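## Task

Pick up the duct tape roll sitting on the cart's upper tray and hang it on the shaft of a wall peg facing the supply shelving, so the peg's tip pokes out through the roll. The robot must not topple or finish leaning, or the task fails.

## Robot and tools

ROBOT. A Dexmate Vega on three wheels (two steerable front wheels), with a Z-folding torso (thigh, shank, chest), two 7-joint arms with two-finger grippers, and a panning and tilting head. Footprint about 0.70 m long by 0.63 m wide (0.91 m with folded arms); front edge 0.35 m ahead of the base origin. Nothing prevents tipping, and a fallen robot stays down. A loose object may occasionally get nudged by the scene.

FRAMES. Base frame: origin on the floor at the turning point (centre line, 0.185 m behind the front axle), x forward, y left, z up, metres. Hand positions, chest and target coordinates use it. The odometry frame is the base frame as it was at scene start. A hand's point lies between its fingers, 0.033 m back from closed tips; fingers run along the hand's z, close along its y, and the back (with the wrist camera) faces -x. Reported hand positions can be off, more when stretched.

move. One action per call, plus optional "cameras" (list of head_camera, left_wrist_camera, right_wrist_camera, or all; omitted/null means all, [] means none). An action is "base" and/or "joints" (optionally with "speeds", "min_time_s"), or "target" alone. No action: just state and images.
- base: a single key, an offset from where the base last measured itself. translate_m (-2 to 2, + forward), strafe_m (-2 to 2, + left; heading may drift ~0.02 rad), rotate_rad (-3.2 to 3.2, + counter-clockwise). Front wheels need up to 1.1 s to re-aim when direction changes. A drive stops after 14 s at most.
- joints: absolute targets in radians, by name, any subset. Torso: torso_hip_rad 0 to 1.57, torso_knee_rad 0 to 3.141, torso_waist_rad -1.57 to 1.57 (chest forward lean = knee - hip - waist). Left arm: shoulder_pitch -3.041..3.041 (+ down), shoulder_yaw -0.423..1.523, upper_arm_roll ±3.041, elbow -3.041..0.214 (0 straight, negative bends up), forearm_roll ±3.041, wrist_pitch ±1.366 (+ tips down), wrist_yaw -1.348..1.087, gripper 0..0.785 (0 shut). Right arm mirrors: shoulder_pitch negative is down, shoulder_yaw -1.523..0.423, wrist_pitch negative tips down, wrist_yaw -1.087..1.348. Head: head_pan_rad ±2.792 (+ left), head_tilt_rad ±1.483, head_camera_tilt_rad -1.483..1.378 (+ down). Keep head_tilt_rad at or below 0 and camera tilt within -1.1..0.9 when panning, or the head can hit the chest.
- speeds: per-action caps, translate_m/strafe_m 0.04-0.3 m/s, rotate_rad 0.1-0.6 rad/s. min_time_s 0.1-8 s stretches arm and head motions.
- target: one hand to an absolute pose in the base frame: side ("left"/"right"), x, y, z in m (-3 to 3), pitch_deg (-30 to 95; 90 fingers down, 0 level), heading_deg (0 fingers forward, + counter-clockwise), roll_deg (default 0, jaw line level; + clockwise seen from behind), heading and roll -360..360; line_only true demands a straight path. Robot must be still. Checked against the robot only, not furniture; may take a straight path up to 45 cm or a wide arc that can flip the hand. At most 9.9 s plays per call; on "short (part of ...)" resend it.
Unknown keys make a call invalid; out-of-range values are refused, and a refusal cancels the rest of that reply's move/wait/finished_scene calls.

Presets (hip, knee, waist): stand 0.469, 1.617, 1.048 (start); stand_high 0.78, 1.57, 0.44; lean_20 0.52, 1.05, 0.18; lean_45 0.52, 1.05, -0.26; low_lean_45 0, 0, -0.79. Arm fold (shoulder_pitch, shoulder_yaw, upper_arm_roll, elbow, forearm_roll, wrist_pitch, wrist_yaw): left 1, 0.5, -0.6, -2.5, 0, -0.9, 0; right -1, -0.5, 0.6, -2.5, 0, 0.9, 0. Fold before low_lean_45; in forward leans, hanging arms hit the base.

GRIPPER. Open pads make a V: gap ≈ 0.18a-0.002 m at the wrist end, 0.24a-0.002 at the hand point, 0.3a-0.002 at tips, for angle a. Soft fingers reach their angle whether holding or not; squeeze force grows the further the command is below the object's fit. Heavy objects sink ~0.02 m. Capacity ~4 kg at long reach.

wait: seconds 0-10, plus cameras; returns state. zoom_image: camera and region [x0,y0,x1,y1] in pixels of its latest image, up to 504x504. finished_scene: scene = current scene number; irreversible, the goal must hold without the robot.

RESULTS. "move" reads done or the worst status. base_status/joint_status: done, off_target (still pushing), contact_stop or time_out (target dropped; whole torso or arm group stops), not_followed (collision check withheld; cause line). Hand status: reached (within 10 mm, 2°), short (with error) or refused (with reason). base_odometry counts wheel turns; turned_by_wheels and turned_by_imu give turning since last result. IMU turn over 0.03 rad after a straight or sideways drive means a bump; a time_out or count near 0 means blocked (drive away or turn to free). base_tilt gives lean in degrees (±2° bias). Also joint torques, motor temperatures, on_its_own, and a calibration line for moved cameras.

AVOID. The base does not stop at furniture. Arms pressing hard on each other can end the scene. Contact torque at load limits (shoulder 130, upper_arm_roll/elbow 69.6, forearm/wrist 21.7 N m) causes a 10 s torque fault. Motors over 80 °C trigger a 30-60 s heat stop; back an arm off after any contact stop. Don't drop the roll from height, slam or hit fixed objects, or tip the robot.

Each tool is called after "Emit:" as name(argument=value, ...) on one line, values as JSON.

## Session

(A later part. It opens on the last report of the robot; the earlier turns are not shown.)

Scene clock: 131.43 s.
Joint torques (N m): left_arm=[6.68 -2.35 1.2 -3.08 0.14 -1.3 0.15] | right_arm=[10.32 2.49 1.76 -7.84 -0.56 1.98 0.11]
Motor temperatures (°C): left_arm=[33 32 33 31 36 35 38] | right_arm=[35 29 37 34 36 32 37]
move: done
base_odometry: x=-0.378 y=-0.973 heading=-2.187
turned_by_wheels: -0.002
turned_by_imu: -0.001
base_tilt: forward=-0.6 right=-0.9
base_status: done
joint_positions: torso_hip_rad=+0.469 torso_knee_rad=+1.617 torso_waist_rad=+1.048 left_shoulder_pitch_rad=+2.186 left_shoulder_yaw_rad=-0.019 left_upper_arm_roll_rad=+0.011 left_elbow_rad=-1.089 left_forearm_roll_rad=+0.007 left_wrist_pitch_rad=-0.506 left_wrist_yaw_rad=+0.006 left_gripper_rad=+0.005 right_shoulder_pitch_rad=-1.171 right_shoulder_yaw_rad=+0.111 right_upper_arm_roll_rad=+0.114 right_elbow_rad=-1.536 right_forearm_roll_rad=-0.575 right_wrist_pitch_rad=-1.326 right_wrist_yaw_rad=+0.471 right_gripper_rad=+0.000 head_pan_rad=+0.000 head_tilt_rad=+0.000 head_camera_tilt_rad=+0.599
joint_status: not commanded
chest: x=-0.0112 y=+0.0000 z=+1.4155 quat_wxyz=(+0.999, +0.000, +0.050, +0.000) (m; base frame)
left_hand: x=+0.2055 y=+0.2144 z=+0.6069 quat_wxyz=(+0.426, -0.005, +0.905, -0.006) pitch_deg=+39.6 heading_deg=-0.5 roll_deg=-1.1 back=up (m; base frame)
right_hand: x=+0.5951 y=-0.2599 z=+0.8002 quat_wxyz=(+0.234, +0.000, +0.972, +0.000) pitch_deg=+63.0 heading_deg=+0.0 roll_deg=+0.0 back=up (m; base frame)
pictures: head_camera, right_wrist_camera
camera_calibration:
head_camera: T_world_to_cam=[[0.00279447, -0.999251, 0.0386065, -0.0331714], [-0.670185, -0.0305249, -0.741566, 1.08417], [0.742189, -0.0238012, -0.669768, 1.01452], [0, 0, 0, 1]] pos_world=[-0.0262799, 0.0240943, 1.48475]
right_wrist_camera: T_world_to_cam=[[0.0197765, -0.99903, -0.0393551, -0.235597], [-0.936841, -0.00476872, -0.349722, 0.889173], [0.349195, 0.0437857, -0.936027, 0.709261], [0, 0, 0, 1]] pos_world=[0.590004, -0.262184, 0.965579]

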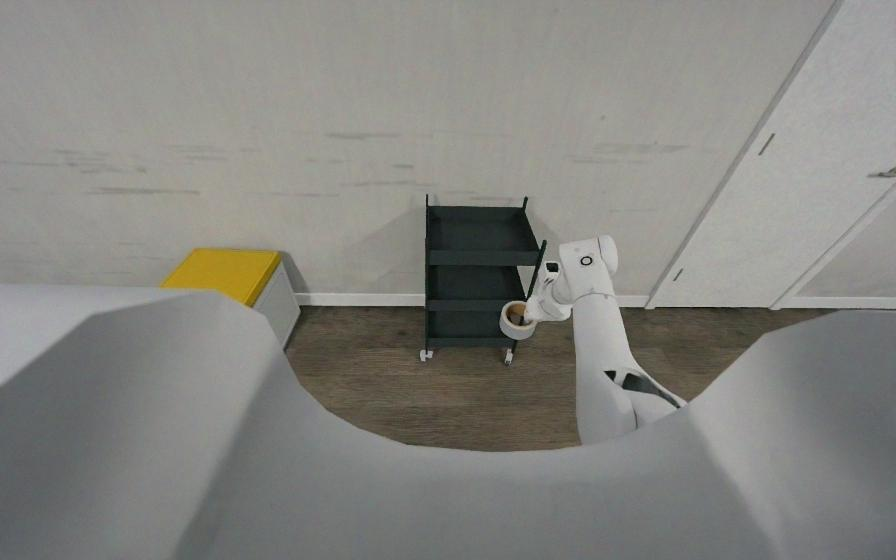

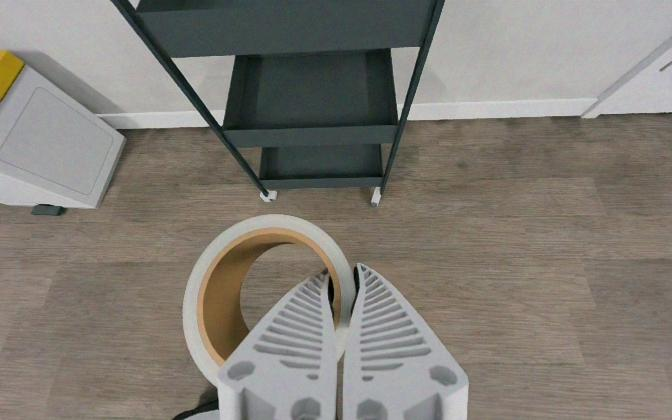

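Emit:
move(target={"side": "right", "x": 0.52, "y": -0.27, "z": 0.95, "pitch_deg": 0, "heading_deg": 0, "roll_deg": 0, "line_only": true}, cameras=[])

Emit:
move(base={"rotate_rad": -1.547}, joints={"head_camera_tilt_rad": 0.3}, speeds={"rotate_rad": 0.4}, cameras=["head_camera", "right_wrist_camera"])

Emit:
zoom_image(camera="head_camera", region=[400, 150, 600, 300])

Emit:
zoom_image(camera="right_wrist_camera", region=[280, 130, 480, 280])

Scene clock: 144.23 s.
Joint torques (N m): left_arm=[7.3 0.33 1.34 -2.46 0.24 -2.17 0.04] | right_arm=[11.05 3.38 1.4 -8.24 -0.59 1.77 0.14]
Motor temperatures (°C): left_arm=[33 32 33 31 36 35 38] | right_arm=[34 29 37 34 36 32 37]
move: refused
base_odometry: x=-0.378 y=-0.973 heading=-2.187
turned_by_wheels: +0.000
turned_by_imu: +0.000
base_tilt: forward=-0.5 right=-0.9
base_status: not commanded
joint_positions: torso_hip_rad=+0.469 torso_knee_rad=+1.617 torso_waist_rad=+1.048 left_shoulder_pitch_rad=+2.186 left_shoulder_yaw_rad=-0.019 left_upper_arm_roll_rad=+0.011 left_elbow_rad=-1.089 left_forearm_roll_rad=+0.007 left_wrist_pitch_rad=-0.506 left_wrist_yaw_rad=+0.006 left_gripper_rad=+0.005 right_shoulder_pitch_rad=-1.171 right_shoulder_yaw_rad=+0.111 right_upper_arm_roll_rad=+0.114 right_elbow_rad=-1.536 right_forearm_roll_rad=-0.575 right_wrist_pitch_rad=-1.326 right_wrist_yaw_rad=+0.471 right_gripper_rad=+0.000 head_pan_rad=+0.000 head_tilt_rad=+0.000 head_camera_tilt_rad=+0.599
joint_status: not commanded
chest: x=-0.0112 y=+0.0000 z=+1.4155 quat_wxyz=(+0.999, +0.000, +0.050, +0.000) (m; base frame)
left_hand: x=+0.2055 y=+0.2144 z=+0.6069 quat_wxyz=(+0.426, -0.005, +0.905, -0.006) pitch_deg=+39.6 heading_deg=-0.5 roll_deg=-1.1 back=up (m; base frame)
right_hand: x=+0.5951 y=-0.2599 z=+0.8002 quat_wxyz=(+0.234, +0.000, +0.972, +0.000) pitch_deg=+63.0 heading_deg=+0.0 roll_deg=+0.0 back=up (m; base frame)
right_hand_status: refused: you asked line_only, and the move would not run on a straight line (the straight line was blocked) but on a checked arc of 6.0 s: over the whole arc the hand travels 0.26 m to end 0.17 m from its start, up to 0.05 m off the straight line; right_wrist_pitch_rad turns most, 1.80 rad; on the way or at its end the hand turns up to 63 deg from its attitude at the start. Nothing moved.
pictures: none
No camera images: "cameras" was empty.

not run: a stop came earlier in this reply.

Scaled by 2.520 from the camera's 896x560 image, which has a finer 960x600 frame.

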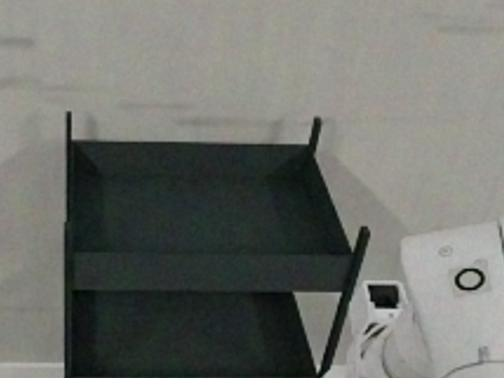

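Scaled by 2.520 from the camera's 672x420 image, which has a finer 960x600 frame.

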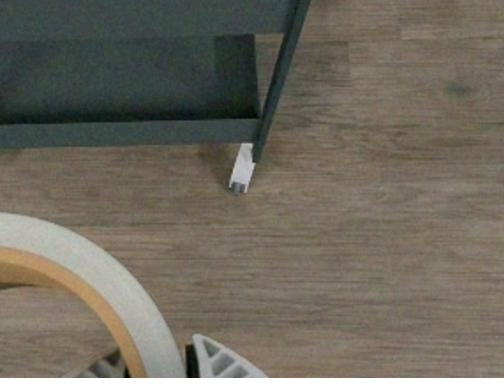

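Emit:
move(base={"rotate_rad": -1.547}, joints={"head_camera_tilt_rad": 0.3}, speeds={"rotate_rad": 0.4}, cameras=[])

Emit:
move(target={"side": "right", "x": 0.52, "y": -0.27, "z": 0.95, "pitch_deg": 0, "heading_deg": 0, "roll_deg": 0}, cameras=["head_camera", "right_wrist_camera"])

Emit:
zoom_image(camera="head_camera", region=[400, 150, 600, 300])

Emit:
zoom_image(camera="right_wrist_camera", region=[280, 130, 480, 280])

Scene clock: 154.80 s.
Joint torques (N m): left_arm=[5.99 -2.13 0.08 -1.31 0.15 -1.54 0.16] | right_arm=[10.59 2.6 1.05 -6.97 -0.47 1.62 -0.01]
Motor temperatures (°C): left_arm=[33 32 33 31 36 35 38] | right_arm=[34 29 37 34 36 32 37]
move: done
base_odometry: x=-0.377 y=-0.974 heading=+2.547
turned_by_wheels: -1.549
turned_by_imu: -1.546
base_tilt: forward=-0.7 right=-0.8
base_status: done
joint_positions: torso_hip_rad=+0.469 torso_knee_rad=+1.617 torso_waist_rad=+1.048 left_shoulder_pitch_rad=+2.186 left_shoulder_yaw_rad=-0.019 left_upper_arm_roll_rad=+0.011 left_elbow_rad=-1.089 left_forearm_roll_rad=+0.007 left_wrist_pitch_rad=-0.506 left_wrist_yaw_rad=+0.006 left_gripper_rad=+0.005 right_shoulder_pitch_rad=-1.171 right_shoulder_yaw_rad=+0.111 right_upper_arm_roll_rad=+0.114 right_elbow_rad=-1.536 right_forearm_roll_rad=-0.575 right_wrist_pitch_rad=-1.326 right_wrist_yaw_rad=+0.471 right_gripper_rad=+0.000 head_pan_rad=+0.000 head_tilt_rad=+0.000 head_camera_tilt_rad=+0.301
joint_status: all done
chest: x=-0.0112 y=+0.0000 z=+1.4155 quat_wxyz=(+0.999, +0.000, +0.050, +0.000) (m; base frame)
left_hand: x=+0.2055 y=+0.2144 z=+0.6069 quat_wxyz=(+0.426, -0.005, +0.905, -0.006) pitch_deg=+39.6 heading_deg=-0.5 roll_deg=-1.1 back=up (m; base frame)
right_hand: x=+0.5951 y=-0.2599 z=+0.8002 quat_wxyz=(+0.234, +0.000, +0.972, +0.000) pitch_deg=+63.0 heading_deg=+0.0 roll_deg=+0.0 back=up (m; base frame)
pictures: none
No camera images: "cameras" was empty.

Scene clock: 162.10 s.
Joint torques (N m): left_arm=[4.39 -1.31 -1.16 -1.39 0.77 -2.08 0.21] | right_arm=[-6.11 -1.85 -2.96 -8 0.61 3.4 -0.09]
Motor temperatures (°C): left_arm=[33 32 32 31 36 35 38] | right_arm=[34 29 37 34 36 32 37]
move: done
base_odometry: x=-0.377 y=-0.974 heading=+2.547
turned_by_wheels: +0.000
turned_by_imu: -0.001
base_tilt: forward=-0.5 right=-1.0
base_status: not commanded
joint_positions: torso_hip_rad=+0.469 torso_knee_rad=+1.617 torso_waist_rad=+1.048 left_shoulder_pitch_rad=+2.186 left_shoulder_yaw_rad=-0.019 left_upper_arm_roll_rad=+0.011 left_elbow_rad=-1.089 left_forearm_roll_rad=+0.007 left_wrist_pitch_rad=-0.506 left_wrist_yaw_rad=+0.006 left_gripper_rad=+0.005 right_shoulder_pitch_rad=-1.979 right_shoulder_yaw_rad=-0.026 right_upper_arm_roll_rad=+0.081 right_elbow_rad=-1.605 right_forearm_roll_rad=+0.068 right_wrist_pitch_rad=+0.467 right_wrist_yaw_rad=+0.090 right_gripper_rad=+0.000 head_pan_rad=+0.000 head_tilt_rad=+0.000 head_camera_tilt_rad=+0.301
joint_status: not commanded
chest: x=-0.0112 y=+0.0000 z=+1.4155 quat_wxyz=(+0.999, +0.000, +0.050, +0.000) (m; base frame)
left_hand: x=+0.2055 y=+0.2144 z=+0.6069 quat_wxyz=(+0.426, -0.005, +0.905, -0.006) pitch_deg=+39.6 heading_deg=-0.5 roll_deg=-1.1 back=up (m; base frame)
right_hand: x=+0.5209 y=-0.2696 z=+0.9490 quat_wxyz=(+0.706, -0.001, +0.708, +0.000) pitch_deg=+0.2 heading_deg=+0.1 roll_deg=+0.0 back=up (m; base frame)
right_hand_status: reached (checked arc [the straight line was blocked; over the whole arc the hand travels 0.26 m to end 0.17 m from its start, up to 0.05 m off the straight line; right_wrist_pitch_rad turns most, 1.80 rad; on the way or at its end the hand turns up to 63 deg from its attitude at the start], planned for 6.0 s): 1 mm and 0.2 deg off.
pictures: head_camera, right_wrist_camera
camera_calibration:
head_camera: T_world_to_cam=[[-0.00864362, -0.999247, 0.0378137, -0.0328943], [-0.422292, -0.03063, -0.905942, 1.34724], [0.906419, -0.023799, -0.421709, 0.659558], [0, 0, 0, 1]] pos_world=[-0.0291925, 0.0240931, 1.49991]
right_wrist_camera: T_world_to_cam=[[0.0452204, -0.998977, 0.000185255, -0.2887], [-0.116598, -0.00546218, -0.993164, 1.0549], [0.992149, 0.0448897, -0.116726, -0.237288], [0, 0, 0, 1]] pos_world=[0.37148, -0.271991, 1.02004]

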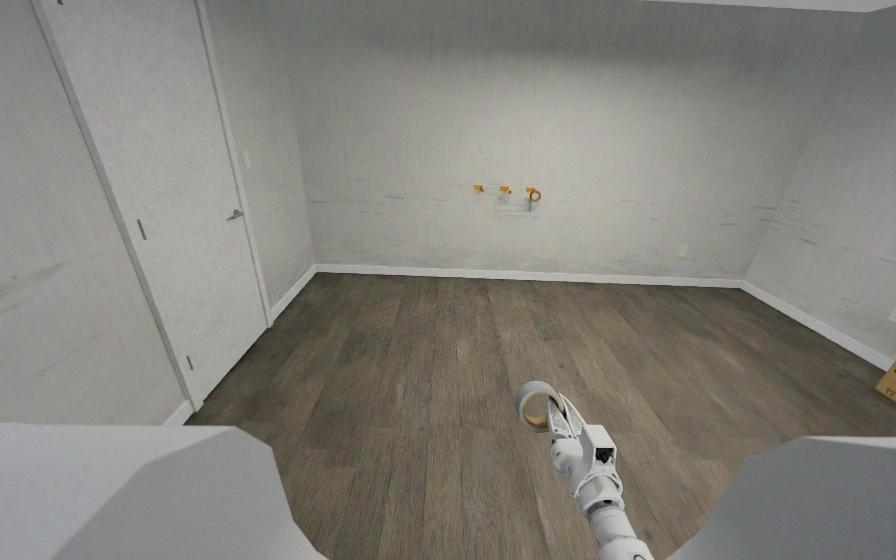

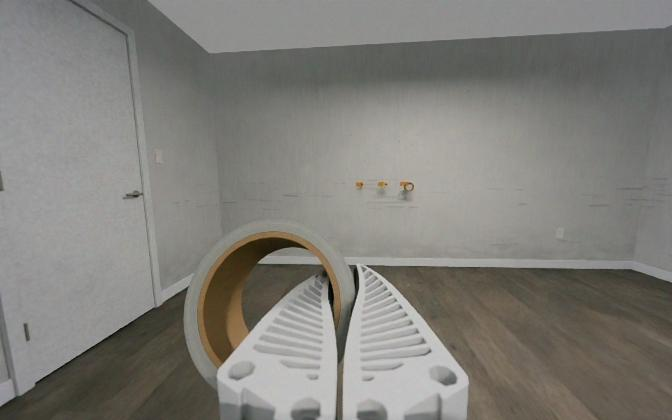

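Scaled by 2.520 from the camera's 896x560 image, which has a finer 960x600 frame.

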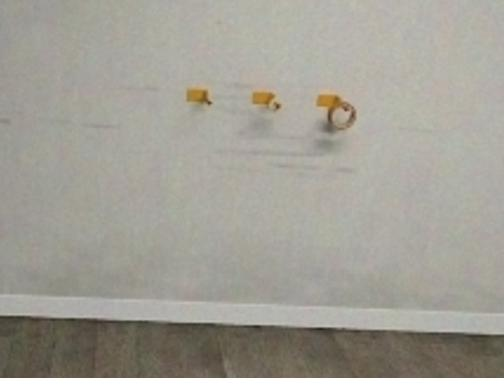

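Scaled by 2.520 from the camera's 672x420 image, which has a finer 960x600 frame.

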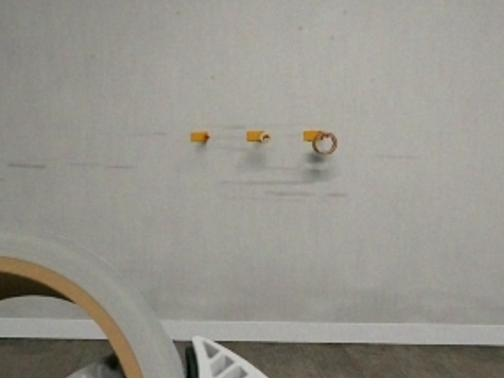

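Emit:
move(base={"translate_m": 1.9}, cameras=[])

Emit:
move(base={"strafe_m": -0.115}, cameras=["head_camera", "right_wrist_camera"])

Emit:
zoom_image(camera="head_camera", region=[450, 200, 650, 400])

Emit:
zoom_image(camera="right_wrist_camera", region=[170, 120, 420, 370])

Scene clock: 182.73 s.
Joint torques (N m): left_arm=[5.6 -2.73 1.25 -2.4 -0.62 -1.39 -0.2] | right_arm=[-4.17 -1.33 -2.37 -7.65 0.42 3.48 -0.21]
Motor temperatures (°C): left_arm=[33 32 32 31 36 35 38] | right_arm=[33 29 37 34 36 33 37]
move: done
base_odometry: x=-1.948 y=+0.094 heading=+2.546
turned_by_wheels: -0.002
turned_by_imu: -0.012
base_tilt: forward=-0.5 right=-0.8
base_status: done
joint_positions: torso_hip_rad=+0.469 torso_knee_rad=+1.617 torso_waist_rad=+1.048 left_shoulder_pitch_rad=+2.186 left_shoulder_yaw_rad=-0.019 left_upper_arm_roll_rad=+0.011 left_elbow_rad=-1.089 left_forearm_roll_rad=+0.007 left_wrist_pitch_rad=-0.506 left_wrist_yaw_rad=+0.006 left_gripper_rad=+0.005 right_shoulder_pitch_rad=-1.981 right_shoulder_yaw_rad=-0.026 right_upper_arm_roll_rad=+0.081 right_elbow_rad=-1.606 right_forearm_roll_rad=+0.070 right_wrist_pitch_rad=+0.472 right_wrist_yaw_rad=+0.090 right_gripper_rad=+0.000 head_pan_rad=+0.000 head_tilt_rad=+0.000 head_camera_tilt_rad=+0.301
joint_status: not commanded
chest: x=-0.0111 y=+0.0000 z=+1.4155 quat_wxyz=(+0.999, +0.000, +0.050, +0.000) (m; base frame)
left_hand: x=+0.2055 y=+0.2144 z=+0.6069 quat_wxyz=(+0.425, -0.005, +0.905, -0.006) pitch_deg=+39.6 heading_deg=-0.5 roll_deg=-1.1 back=up (m; base frame)
right_hand: x=+0.5202 y=-0.2702 z=+0.9498 quat_wxyz=(+0.707, +0.000, +0.707, +0.000) pitch_deg=+0.0 heading_deg=+0.0 roll_deg=+0.0 back=up (m; base frame)
pictures: none
No camera images: "cameras" was empty.

Scene clock: 185.87 s.
Joint torques (N m): left_arm=[4.31 -2.25 -0.49 -2.21 -0.16 -1.82 -0.2] | right_arm=[-4.19 -1.03 -1.99 -7.49 0.29 3.03 -0.13]
Motor temperatures (°C): left_arm=[33 32 32 31 36 35 38] | right_arm=[33 29 37 34 36 33 37]
move: done
base_odometry: x=-1.884 y=+0.189 heading=+2.544
turned_by_wheels: -0.001
turned_by_imu: -0.008
base_tilt: forward=-0.5 right=-0.7
base_status: done
joint_positions: torso_hip_rad=+0.469 torso_knee_rad=+1.617 torso_waist_rad=+1.048 left_shoulder_pitch_rad=+2.186 left_shoulder_yaw_rad=-0.019 left_upper_arm_roll_rad=+0.011 left_elbow_rad=-1.089 left_forearm_roll_rad=+0.007 left_wrist_pitch_rad=-0.506 left_wrist_yaw_rad=+0.006 left_gripper_rad=+0.005 right_shoulder_pitch_rad=-1.981 right_shoulder_yaw_rad=-0.026 right_upper_arm_roll_rad=+0.081 right_elbow_rad=-1.606 right_forearm_roll_rad=+0.070 right_wrist_pitch_rad=+0.472 right_wrist_yaw_rad=+0.090 right_gripper_rad=+0.000 head_pan_rad=+0.000 head_tilt_rad=+0.000 head_camera_tilt_rad=+0.301
joint_status: not commanded
chest: x=-0.0111 y=+0.0000 z=+1.4155 quat_wxyz=(+0.999, +0.000, +0.050, +0.000) (m; base frame)
left_hand: x=+0.2055 y=+0.2144 z=+0.6069 quat_wxyz=(+0.425, -0.005, +0.905, -0.006) pitch_deg=+39.6 heading_deg=-0.5 roll_deg=-1.1 back=up (m; base frame)
right_hand: x=+0.5201 y=-0.2701 z=+0.9498 quat_wxyz=(+0.707, +0.000, +0.707, +0.000) pitch_deg=+0.0 heading_deg=+0.0 roll_deg=+0.0 back=up (m; base frame)
pictures: head_camera, right_wrist_camera
camera_calibration:
head_camera: T_world_to_cam=[[-0.00864108, -0.999247, 0.0378131, -0.0328925], [-0.422412, -0.0306274, -0.905886, 1.34719], [0.906363, -0.0238006, -0.42183, 0.659648], [0, 0, 0, 1]] pos_world=[-0.0290941, 0.0240932, 1.49991]
right_wrist_camera: T_world_to_cam=[[0.0439204, -0.999035, -0.000452241, -0.28783], [-0.114129, -0.00456772, -0.993455, 1.05479], [0.992495, 0.0436845, -0.11422, -0.239255], [0, 0, 0, 1]] pos_world=[0.370484, -0.272283, 1.02043]

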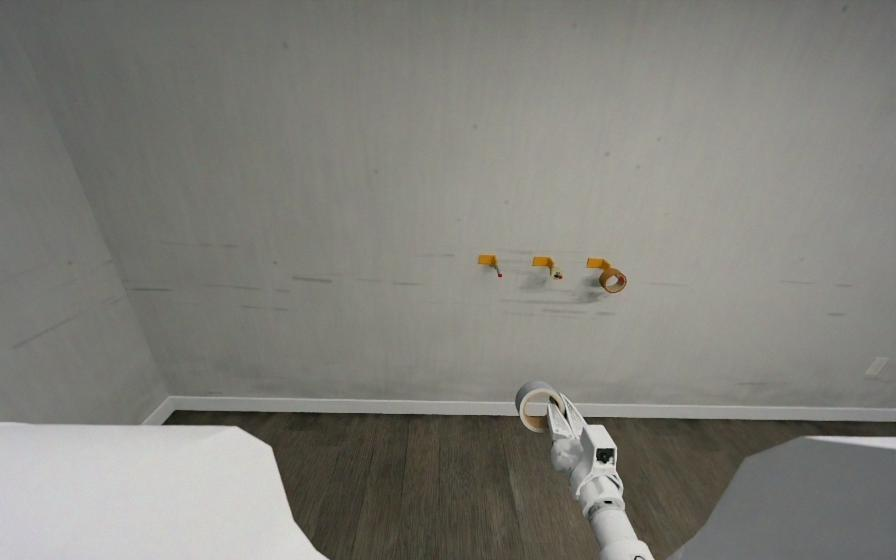

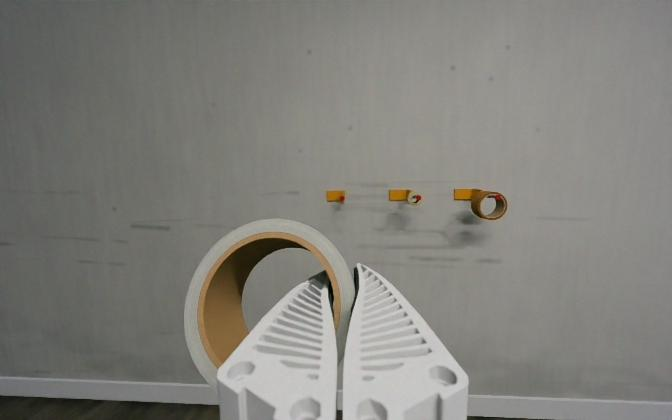

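Scaled by 2.520 from the camera's 896x560 image, which has a finer 960x600 frame.

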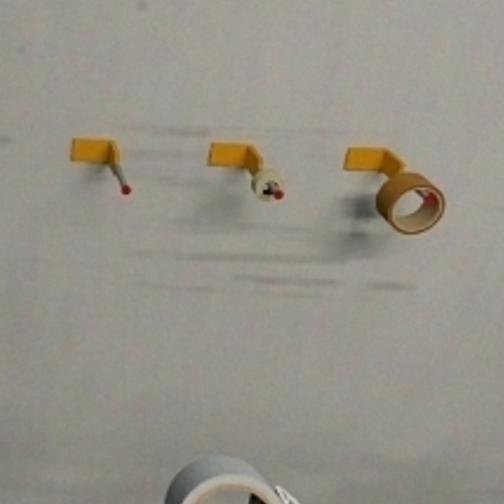

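Scaled by 2.016 from the camera's 672x420 image, which has a finer 960x600 frame.

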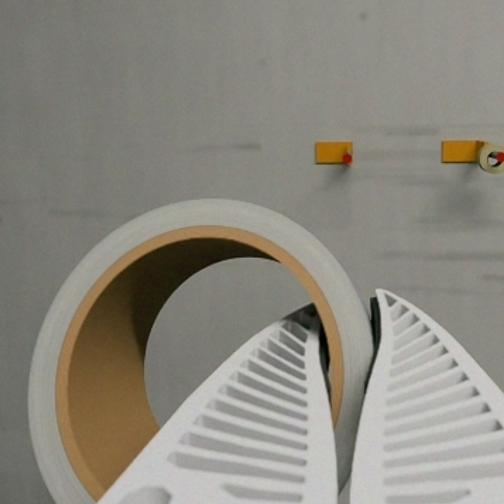

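Emit:
move(target={"side": "right", "x": 0.53, "y": -0.320, "z": 0.953, "pitch_deg": -12, "heading_deg": 0, "roll_deg": 0}, cameras=[])

Emit:
move(base={"translate_m": 0.5}, speeds={"translate_m": 0.15}, cameras=["head_camera", "right_wrist_camera"])

Emit:
zoom_image(camera="head_camera", region=[450, 260, 650, 460])

Emit:
zoom_image(camera="right_wrist_camera", region=[170, 170, 420, 420])

Scene clock: 205.17 s.
Joint torques (N m): left_arm=[4.46 1.18 -0.24 -4.73 -0.4 -1.27 -0.02] | right_arm=[17.58 -2.41 4.28 -3.24 0.66 3.78 0.03]
Motor temperatures (°C): left_arm=[33 32 32 31 36 35 38] | right_arm=[33 29 37 34 36 33 37]
move: done
base_odometry: x=-1.884 y=+0.189 heading=+2.544
turned_by_wheels: +0.000
turned_by_imu: -0.001
base_tilt: forward=-0.5 right=-0.7
base_status: not commanded
joint_positions: torso_hip_rad=+0.469 torso_knee_rad=+1.617 torso_waist_rad=+1.048 left_shoulder_pitch_rad=+2.186 left_shoulder_yaw_rad=-0.019 left_upper_arm_roll_rad=+0.011 left_elbow_rad=-1.089 left_forearm_roll_rad=+0.007 left_wrist_pitch_rad=-0.506 left_wrist_yaw_rad=+0.006 left_gripper_rad=+0.005 right_shoulder_pitch_rad=-1.687 right_shoulder_yaw_rad=-0.085 right_upper_arm_roll_rad=+0.124 right_elbow_rad=-0.944 right_forearm_roll_rad=+0.250 right_wrist_pitch_rad=+1.026 right_wrist_yaw_rad=+0.295 right_gripper_rad=+0.000 head_pan_rad=+0.000 head_tilt_rad=+0.000 head_camera_tilt_rad=+0.301
joint_status: not commanded
chest: x=-0.0111 y=+0.0000 z=+1.4155 quat_wxyz=(+0.999, +0.000, +0.050, +0.000) (m; base frame)
left_hand: x=+0.2055 y=+0.2144 z=+0.6069 quat_wxyz=(+0.425, -0.005, +0.905, -0.006) pitch_deg=+39.6 heading_deg=-0.5 roll_deg=-1.1 back=up (m; base frame)
right_hand: x=+0.5298 y=-0.3194 z=+0.9526 quat_wxyz=(+0.777, +0.000, +0.630, +0.000) pitch_deg=-11.9 heading_deg=+0.0 roll_deg=+0.0 back=up (m; base frame)
right_hand_status: reached (straight line, planned for 2.4 s): 1 mm and 0.1 deg off.
pictures: none
No camera images: "cameras" was empty.

Scene clock: 210.13 s.
Joint torques (N m): left_arm=[7.42 -0.26 2.74 -2.59 0.26 -1.57 -0.03] | right_arm=[16.38 -3.27 4.11 -4.1 0.6 4.12 0.09]
Motor temperatures (°C): left_arm=[33 32 32 31 36 35 38] | right_arm=[33 29 37 34 36 33 37]
move: done
base_odometry: x=-2.298 y=+0.469 heading=+2.546
turned_by_wheels: +0.002
turned_by_imu: +0.002
base_tilt: forward=-0.6 right=-0.7
base_status: done
joint_positions: torso_hip_rad=+0.469 torso_knee_rad=+1.617 torso_waist_rad=+1.048 left_shoulder_pitch_rad=+2.186 left_shoulder_yaw_rad=-0.019 left_upper_arm_roll_rad=+0.011 left_elbow_rad=-1.089 left_forearm_roll_rad=+0.007 left_wrist_pitch_rad=-0.506 left_wrist_yaw_rad=+0.006 left_gripper_rad=+0.005 right_shoulder_pitch_rad=-1.685 right_shoulder_yaw_rad=-0.085 right_upper_arm_roll_rad=+0.124 right_elbow_rad=-0.940 right_forearm_roll_rad=+0.252 right_wrist_pitch_rad=+1.030 right_wrist_yaw_rad=+0.296 right_gripper_rad=+0.000 head_pan_rad=+0.000 head_tilt_rad=+0.000 head_camera_tilt_rad=+0.301
joint_status: not commanded
chest: x=-0.0111 y=+0.0000 z=+1.4155 quat_wxyz=(+0.999, +0.000, +0.050, +0.000) (m; base frame)
left_hand: x=+0.2055 y=+0.2144 z=+0.6069 quat_wxyz=(+0.425, -0.005, +0.905, -0.006) pitch_deg=+39.6 heading_deg=-0.5 roll_deg=-1.1 back=up (m; base frame)
right_hand: x=+0.5298 y=-0.3198 z=+0.9527 quat_wxyz=(+0.777, +0.000, +0.630, +0.000) pitch_deg=-12.0 heading_deg=+0.0 roll_deg=+0.0 back=up (m; base frame)
pictures: head_camera, right_wrist_camera
camera_calibration:
head_camera: T_world_to_cam=[[-0.00864177, -0.999248, 0.0378117, -0.0328903], [-0.422412, -0.0306258, -0.905886, 1.34719], [0.906363, -0.0238006, -0.42183, 0.659648], [0, 0, 0, 1]] pos_world=[-0.0290941, 0.0240932, 1.49991]
right_wrist_camera: T_world_to_cam=[[0.0434659, -0.999018, 0.0086029, -0.346319], [0.0944747, -0.00446229, -0.995517, 0.950063], [0.994578, 0.0440839, 0.094188, -0.445855], [0, 0, 0, 1]] pos_world=[0.368734, -0.322085, 0.990778]

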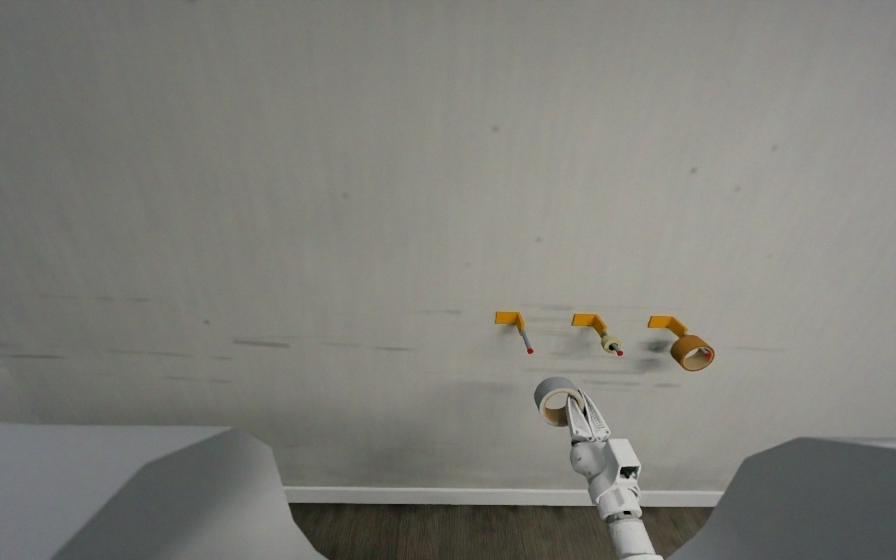

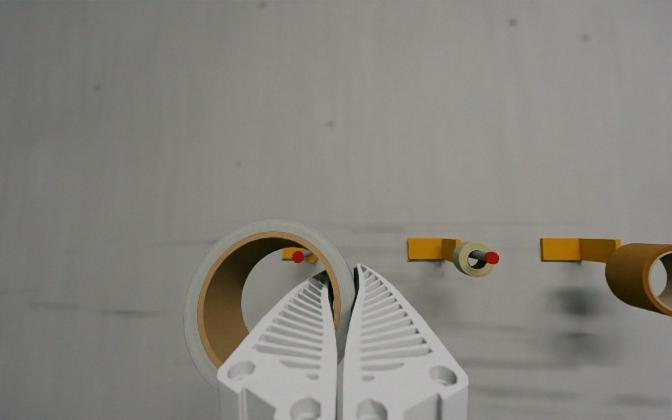

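Scaled by 2.520 from the camera's 896x560 image, which has a finer 960x600 frame.

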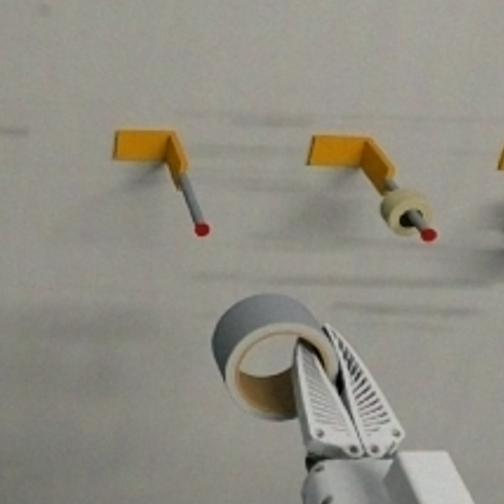

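Scaled by 2.016 from the camera's 672x420 image, which has a finer 960x600 frame.

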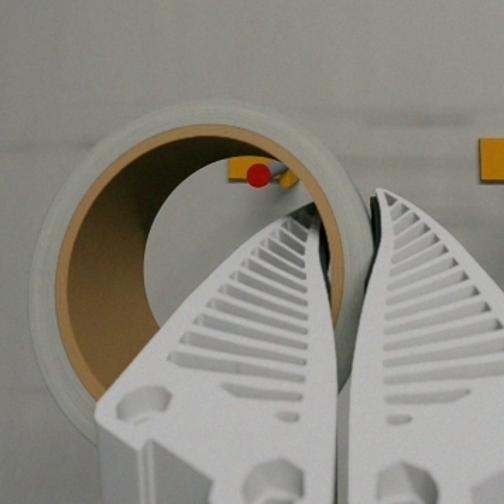

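Emit:
move(base={"translate_m": 0.11}, speeds={"translate_m": 0.06}, cameras=["head_camera", "right_wrist_camera"])

Emit:
zoom_image(camera="head_camera", region=[450, 280, 650, 480])

Emit:
zoom_image(camera="right_wrist_camera", region=[170, 170, 420, 420])

Scene clock: 224.50 s.
Joint torques (N m): left_arm=[5.94 -0.89 0.17 -2.12 -0.19 -2.22 -0.44] | right_arm=[17.28 -1.84 3.71 -4.38 0.32 3.74 0]
Motor temperatures (°C): left_arm=[33 32 32 31 36 35 38] | right_arm=[33 29 37 34 36 33 37]
move: done
base_odometry: x=-2.389 y=+0.531 heading=+2.548
turned_by_wheels: +0.002
turned_by_imu: +0.001
base_tilt: forward=-0.6 right=-0.9
base_status: done
joint_positions: torso_hip_rad=+0.469 torso_knee_rad=+1.617 torso_waist_rad=+1.048 left_shoulder_pitch_rad=+2.186 left_shoulder_yaw_rad=-0.019 left_upper_arm_roll_rad=+0.011 left_elbow_rad=-1.089 left_forearm_roll_rad=+0.007 left_wrist_pitch_rad=-0.506 left_wrist_yaw_rad=+0.006 left_gripper_rad=+0.005 right_shoulder_pitch_rad=-1.685 right_shoulder_yaw_rad=-0.085 right_upper_arm_roll_rad=+0.124 right_elbow_rad=-0.940 right_forearm_roll_rad=+0.252 right_wrist_pitch_rad=+1.030 right_wrist_yaw_rad=+0.296 right_gripper_rad=+0.000 head_pan_rad=+0.000 head_tilt_rad=+0.000 head_camera_tilt_rad=+0.301
joint_status: not commanded
chest: x=-0.0111 y=+0.0000 z=+1.4155 quat_wxyz=(+0.999, +0.000, +0.050, +0.000) (m; base frame)
left_hand: x=+0.2055 y=+0.2144 z=+0.6069 quat_wxyz=(+0.425, -0.005, +0.905, -0.006) pitch_deg=+39.6 heading_deg=-0.5 roll_deg=-1.1 back=up (m; base frame)
right_hand: x=+0.5298 y=-0.3198 z=+0.9527 quat_wxyz=(+0.777, +0.000, +0.630, +0.000) pitch_deg=-12.0 heading_deg=+0.0 roll_deg=+0.0 back=up (m; base frame)
pictures: head_camera, right_wrist_camera
camera_calibration:
head_camera: T_world_to_cam=[[-0.00864108, -0.999247, 0.0378131, -0.0328925], [-0.422412, -0.0306274, -0.905886, 1.34719], [0.906363, -0.0238006, -0.42183, 0.659648], [0, 0, 0, 1]] pos_world=[-0.0290941, 0.0240932, 1.49991]
right_wrist_camera: T_world_to_cam=[[0.0434659, -0.999018, 0.0086029, -0.346323], [0.0944747, -0.00446229, -0.995517, 0.949954], [0.994578, 0.0440839, 0.094188, -0.445945], [0, 0, 0, 1]] pos_world=[0.368834, -0.322085, 0.990678]

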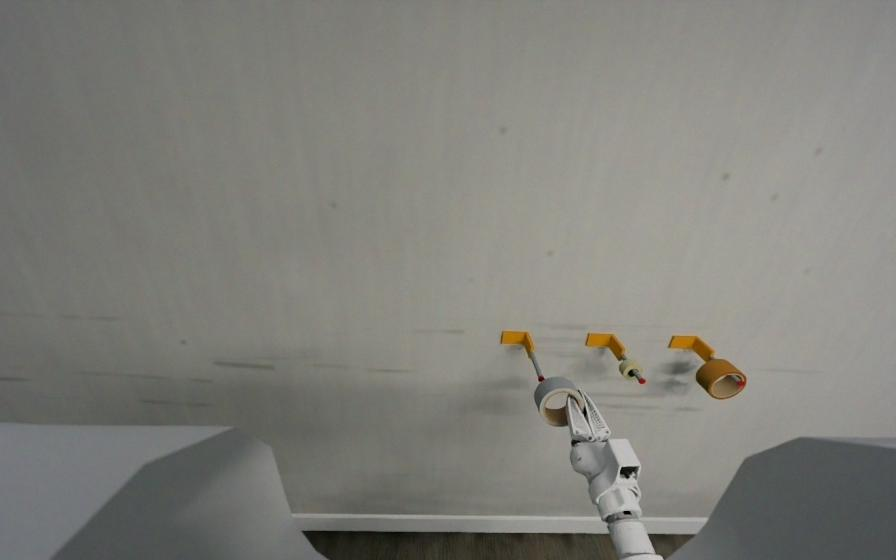

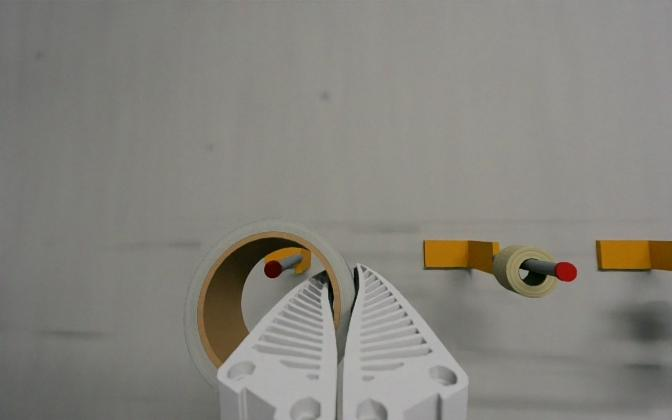

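Scaled by 2.520 from the camera's 896x560 image, which has a finer 960x600 frame.

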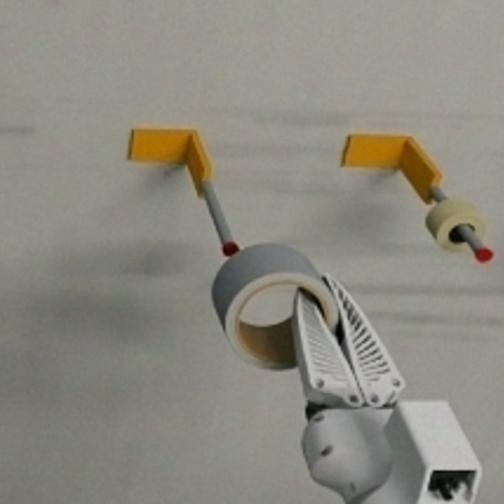

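Scaled by 2.016 from the camera's 672x420 image, which has a finer 960x600 frame.

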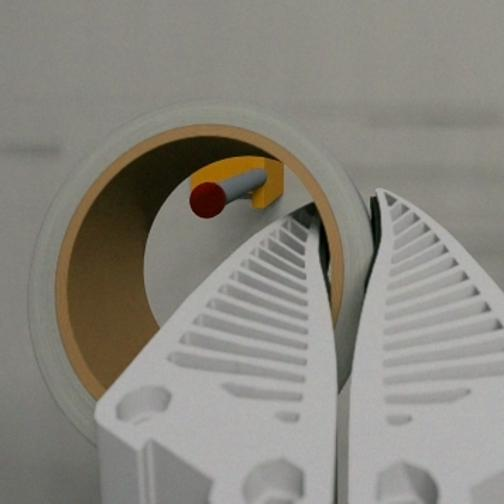

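Emit:
move(target={"side": "right", "x": 0.53, "y": -0.314, "z": 0.956, "pitch_deg": -12, "heading_deg": 0, "roll_deg": 0, "line_only": true}, cameras=[])

Emit:
move(base={"translate_m": 0.03}, speeds={"translate_m": 0.04}, cameras=["head_camera", "right_wrist_camera"])

Emit:
zoom_image(camera="head_camera", region=[450, 280, 650, 480])

Emit:
zoom_image(camera="right_wrist_camera", region=[170, 170, 420, 420])

Scene clock: 242.80 s.
Joint torques (N m): left_arm=[6.18 3.35 1.47 -1.99 0.17 -2.09 -0.16] | right_arm=[-2.51 0.12 -2.67 -6.03 -0.27 3.56 -0.29]
Motor temperatures (°C): left_arm=[33 32 32 31 36 35 38] | right_arm=[33 29 37 33 36 33 37]
move: done
base_odometry: x=-2.389 y=+0.531 heading=+2.548
turned_by_wheels: +0.000
turned_by_imu: +0.000
base_tilt: forward=-0.7 right=-0.8
base_status: not commanded
joint_positions: torso_hip_rad=+0.469 torso_knee_rad=+1.617 torso_waist_rad=+1.048 left_shoulder_pitch_rad=+2.186 left_shoulder_yaw_rad=-0.019 left_upper_arm_roll_rad=+0.011 left_elbow_rad=-1.089 left_forearm_roll_rad=+0.007 left_wrist_pitch_rad=-0.506 left_wrist_yaw_rad=+0.006 left_gripper_rad=+0.005 right_shoulder_pitch_rad=-1.699 right_shoulder_yaw_rad=-0.078 right_upper_arm_roll_rad=+0.122 right_elbow_rad=-0.974 right_forearm_roll_rad=+0.232 right_wrist_pitch_rad=+1.013 right_wrist_yaw_rad=+0.276 right_gripper_rad=+0.000 head_pan_rad=+0.000 head_tilt_rad=+0.000 head_camera_tilt_rad=+0.301
joint_status: not commanded
chest: x=-0.0111 y=+0.0000 z=+1.4155 quat_wxyz=(+0.999, +0.000, +0.050, +0.000) (m; base frame)
left_hand: x=+0.2055 y=+0.2144 z=+0.6069 quat_wxyz=(+0.425, -0.005, +0.905, -0.006) pitch_deg=+39.6 heading_deg=-0.5 roll_deg=-1.1 back=up (m; base frame)
right_hand: x=+0.5301 y=-0.3149 z=+0.9556 quat_wxyz=(+0.777, +0.000, +0.629, +0.000) pitch_deg=-12.0 heading_deg=+0.0 roll_deg=+0.0 back=up (m; base frame)
right_hand_status: reached (straight line, planned for 0.4 s): 1 mm and 0.0 deg off.
pictures: none
No camera images: "cameras" was empty.

Scene clock: 244.40 s.
Joint torques (N m): left_arm=[5.65 0.8 1.9 -4.49 0.01 -2.46 0.18] | right_arm=[-2.29 1.29 -2.82 -5.42 -0.24 3.78 -0.38]
Motor temperatures (°C): left_arm=[33 32 32 31 36 35 38] | right_arm=[33 29 37 33 36 33 37]
move: done
base_odometry: x=-2.413 y=+0.548 heading=+2.550
turned_by_wheels: +0.002
turned_by_imu: +0.001
base_tilt: forward=-0.6 right=-0.9
base_status: done
joint_positions: torso_hip_rad=+0.469 torso_knee_rad=+1.617 torso_waist_rad=+1.048 left_shoulder_pitch_rad=+2.186 left_shoulder_yaw_rad=-0.019 left_upper_arm_roll_rad=+0.011 left_elbow_rad=-1.089 left_forearm_roll_rad=+0.007 left_wrist_pitch_rad=-0.506 left_wrist_yaw_rad=+0.006 left_gripper_rad=+0.005 right_shoulder_pitch_rad=-1.701 right_shoulder_yaw_rad=-0.077 right_upper_arm_roll_rad=+0.122 right_elbow_rad=-0.978 right_forearm_roll_rad=+0.229 right_wrist_pitch_rad=+1.011 right_wrist_yaw_rad=+0.273 right_gripper_rad=+0.000 head_pan_rad=+0.000 head_tilt_rad=+0.000 head_camera_tilt_rad=+0.301
joint_status: not commanded
chest: x=-0.0111 y=+0.0000 z=+1.4155 quat_wxyz=(+0.999, +0.000, +0.050, +0.000) (m; base frame)
left_hand: x=+0.2055 y=+0.2144 z=+0.6069 quat_wxyz=(+0.425, -0.005, +0.905, -0.006) pitch_deg=+39.6 heading_deg=-0.5 roll_deg=-1.1 back=up (m; base frame)
right_hand: x=+0.5301 y=-0.3142 z=+0.9560 quat_wxyz=(+0.777, +0.000, +0.629, +0.000) pitch_deg=-12.0 heading_deg=+0.0 roll_deg=+0.0 back=up (m; base frame)
pictures: head_camera, right_wrist_camera
camera_calibration:
head_camera: T_world_to_cam=[[-0.00864518, -0.999247, 0.0378141, -0.0328941], [-0.422331, -0.0306286, -0.905924, 1.34725], [0.906401, -0.0238019, -0.421748, 0.659525], [0, 0, 0, 1]] pos_world=[-0.029093, 0.0240931, 1.49991]
right_wrist_camera: T_world_to_cam=[[0.0429549, -0.999039, 0.00869181, -0.340569], [0.0951807, -0.00456816, -0.99545, 0.952781], [0.994533, 0.0435868, 0.0948931, -0.44754], [0, 0, 0, 1]] pos_world=[0.369036, -0.316382, 0.993874]

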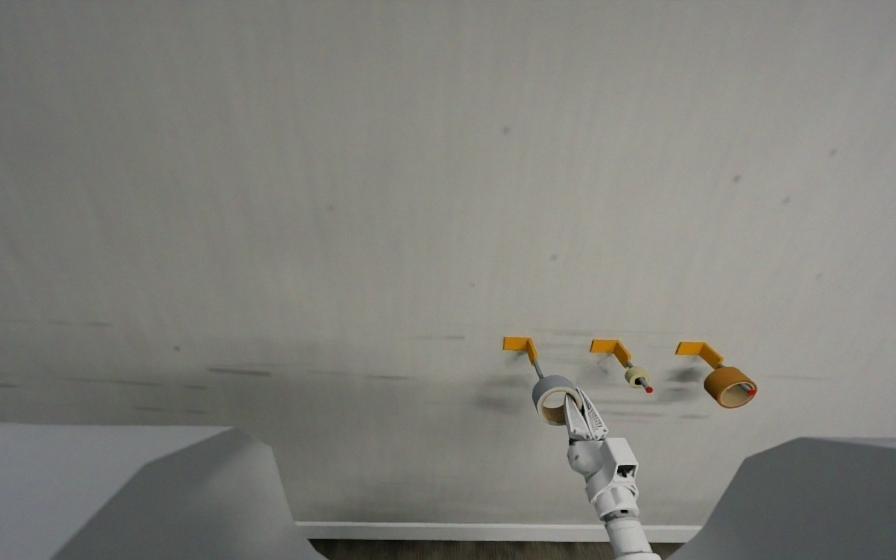

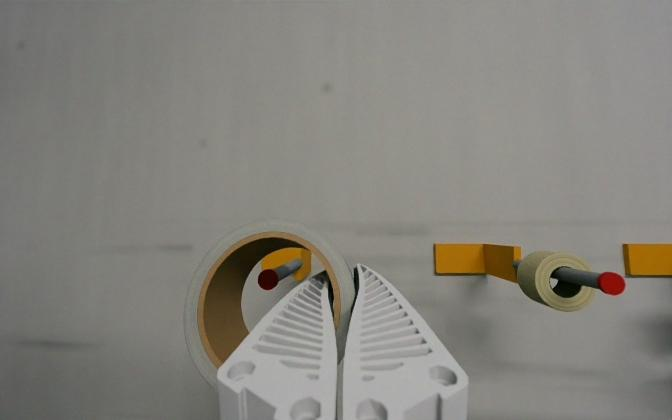

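Scaled by 2.520 from the camera's 896x560 image, which has a finer 960x600 frame.

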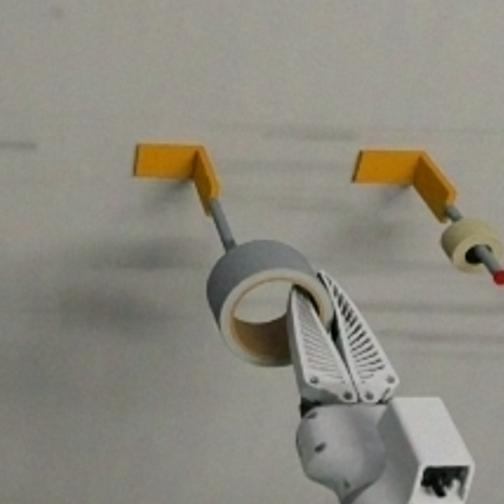

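Scaled by 2.016 from the camera's 672x420 image, which has a finer 960x600 frame.

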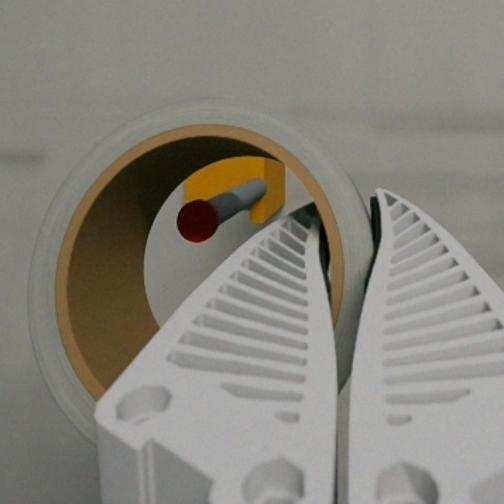

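Emit:
move(base={"translate_m": 0.055}, speeds={"translate_m": 0.04}, cameras=["head_camera", "right_wrist_camera"])

Emit:
zoom_image(camera="head_camera", region=[450, 280, 650, 480])

Emit:
zoom_image(camera="right_wrist_camera", region=[170, 170, 420, 420])

Scene clock: 253.00 s.
Joint torques (N m): left_arm=[4.47 -2.31 -1.09 -4.68 -0.54 -2.58 -0.33] | right_arm=[-0.44 0.25 -2.43 -6.6 -0.07 3.33 -0.3]
Motor temperatures (°C): left_arm=[33 32 32 31 36 35 38] | right_arm=[33 29 37 33 36 33 37]
move: done
base_odometry: x=-2.459 y=+0.578 heading=+2.552
turned_by_wheels: +0.002
turned_by_imu: +0.001
base_tilt: forward=-0.6 right=-0.9
base_status: done
joint_positions: torso_hip_rad=+0.469 torso_knee_rad=+1.617 torso_waist_rad=+1.048 left_shoulder_pitch_rad=+2.186 left_shoulder_yaw_rad=-0.019 left_upper_arm_roll_rad=+0.011 left_elbow_rad=-1.089 left_forearm_roll_rad=+0.007 left_wrist_pitch_rad=-0.506 left_wrist_yaw_rad=+0.006 left_gripper_rad=+0.005 right_shoulder_pitch_rad=-1.701 right_shoulder_yaw_rad=-0.077 right_upper_arm_roll_rad=+0.122 right_elbow_rad=-0.978 right_forearm_roll_rad=+0.229 right_wrist_pitch_rad=+1.011 right_wrist_yaw_rad=+0.273 right_gripper_rad=+0.000 head_pan_rad=+0.000 head_tilt_rad=+0.000 head_camera_tilt_rad=+0.301
joint_status: not commanded
chest: x=-0.0111 y=+0.0000 z=+1.4155 quat_wxyz=(+0.999, +0.000, +0.050, +0.000) (m; base frame)
left_hand: x=+0.2055 y=+0.2144 z=+0.6069 quat_wxyz=(+0.425, -0.005, +0.905, -0.006) pitch_deg=+39.6 heading_deg=-0.5 roll_deg=-1.1 back=up (m; base frame)
right_hand: x=+0.5301 y=-0.3142 z=+0.9560 quat_wxyz=(+0.777, +0.000, +0.629, +0.000) pitch_deg=-12.0 heading_deg=+0.0 roll_deg=+0.0 back=up (m; base frame)
pictures: head_camera, right_wrist_camera
camera_calibration:
head_camera: T_world_to_cam=[[-0.00864362, -0.999247, 0.0378137, -0.0328935], [-0.422292, -0.03063, -0.905942, 1.34728], [0.906419, -0.023799, -0.421709, 0.659467], [0, 0, 0, 1]] pos_world=[-0.0290925, 0.0240931, 1.49991]
right_wrist_camera: T_world_to_cam=[[0.0430556, -0.999035, 0.00869666, -0.34061], [0.095082, -0.00456776, -0.995459, 0.952827], [0.994538, 0.043687, 0.0947935, -0.447411], [0, 0, 0, 1]] pos_world=[0.369036, -0.316383, 0.993874]

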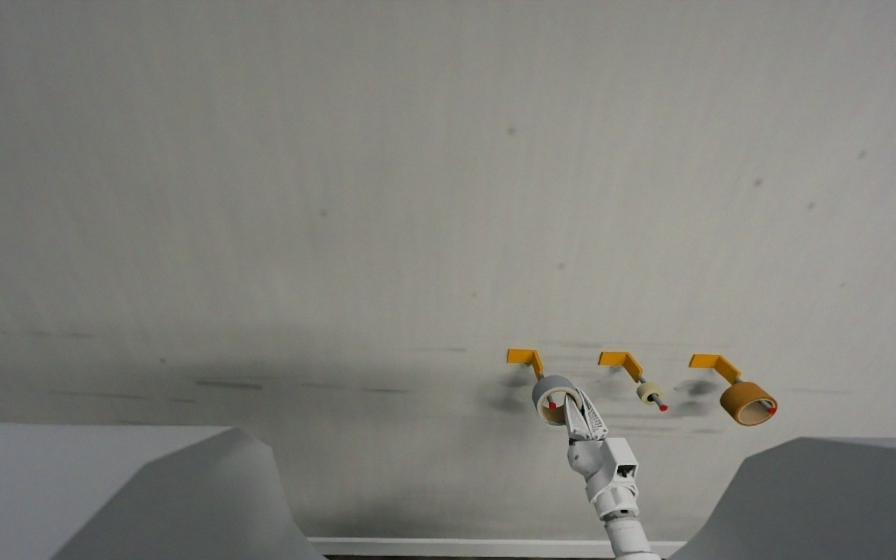

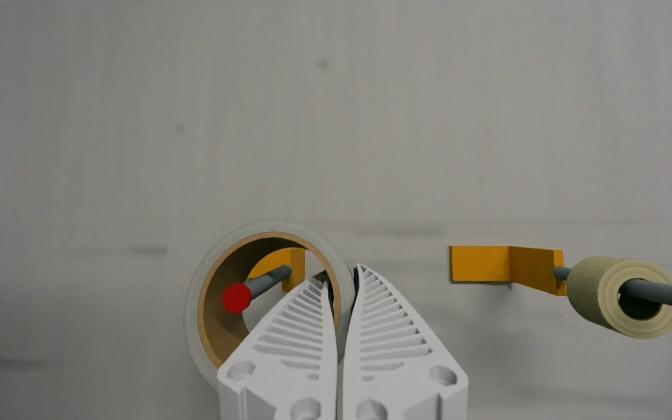

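Scaled by 2.520 from the camera's 896x560 image, which has a finer 960x600 frame.

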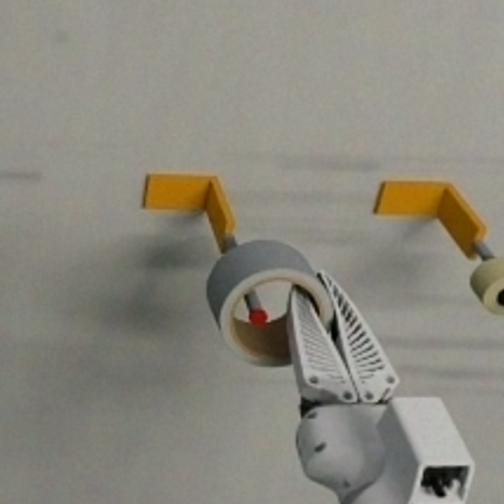

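Scaled by 2.016 from the camera's 672x420 image, which has a finer 960x600 frame.

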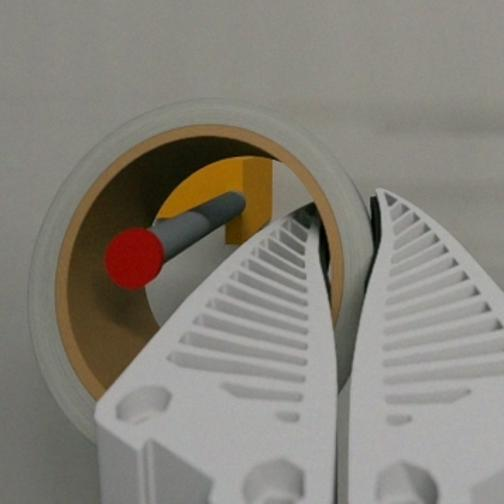

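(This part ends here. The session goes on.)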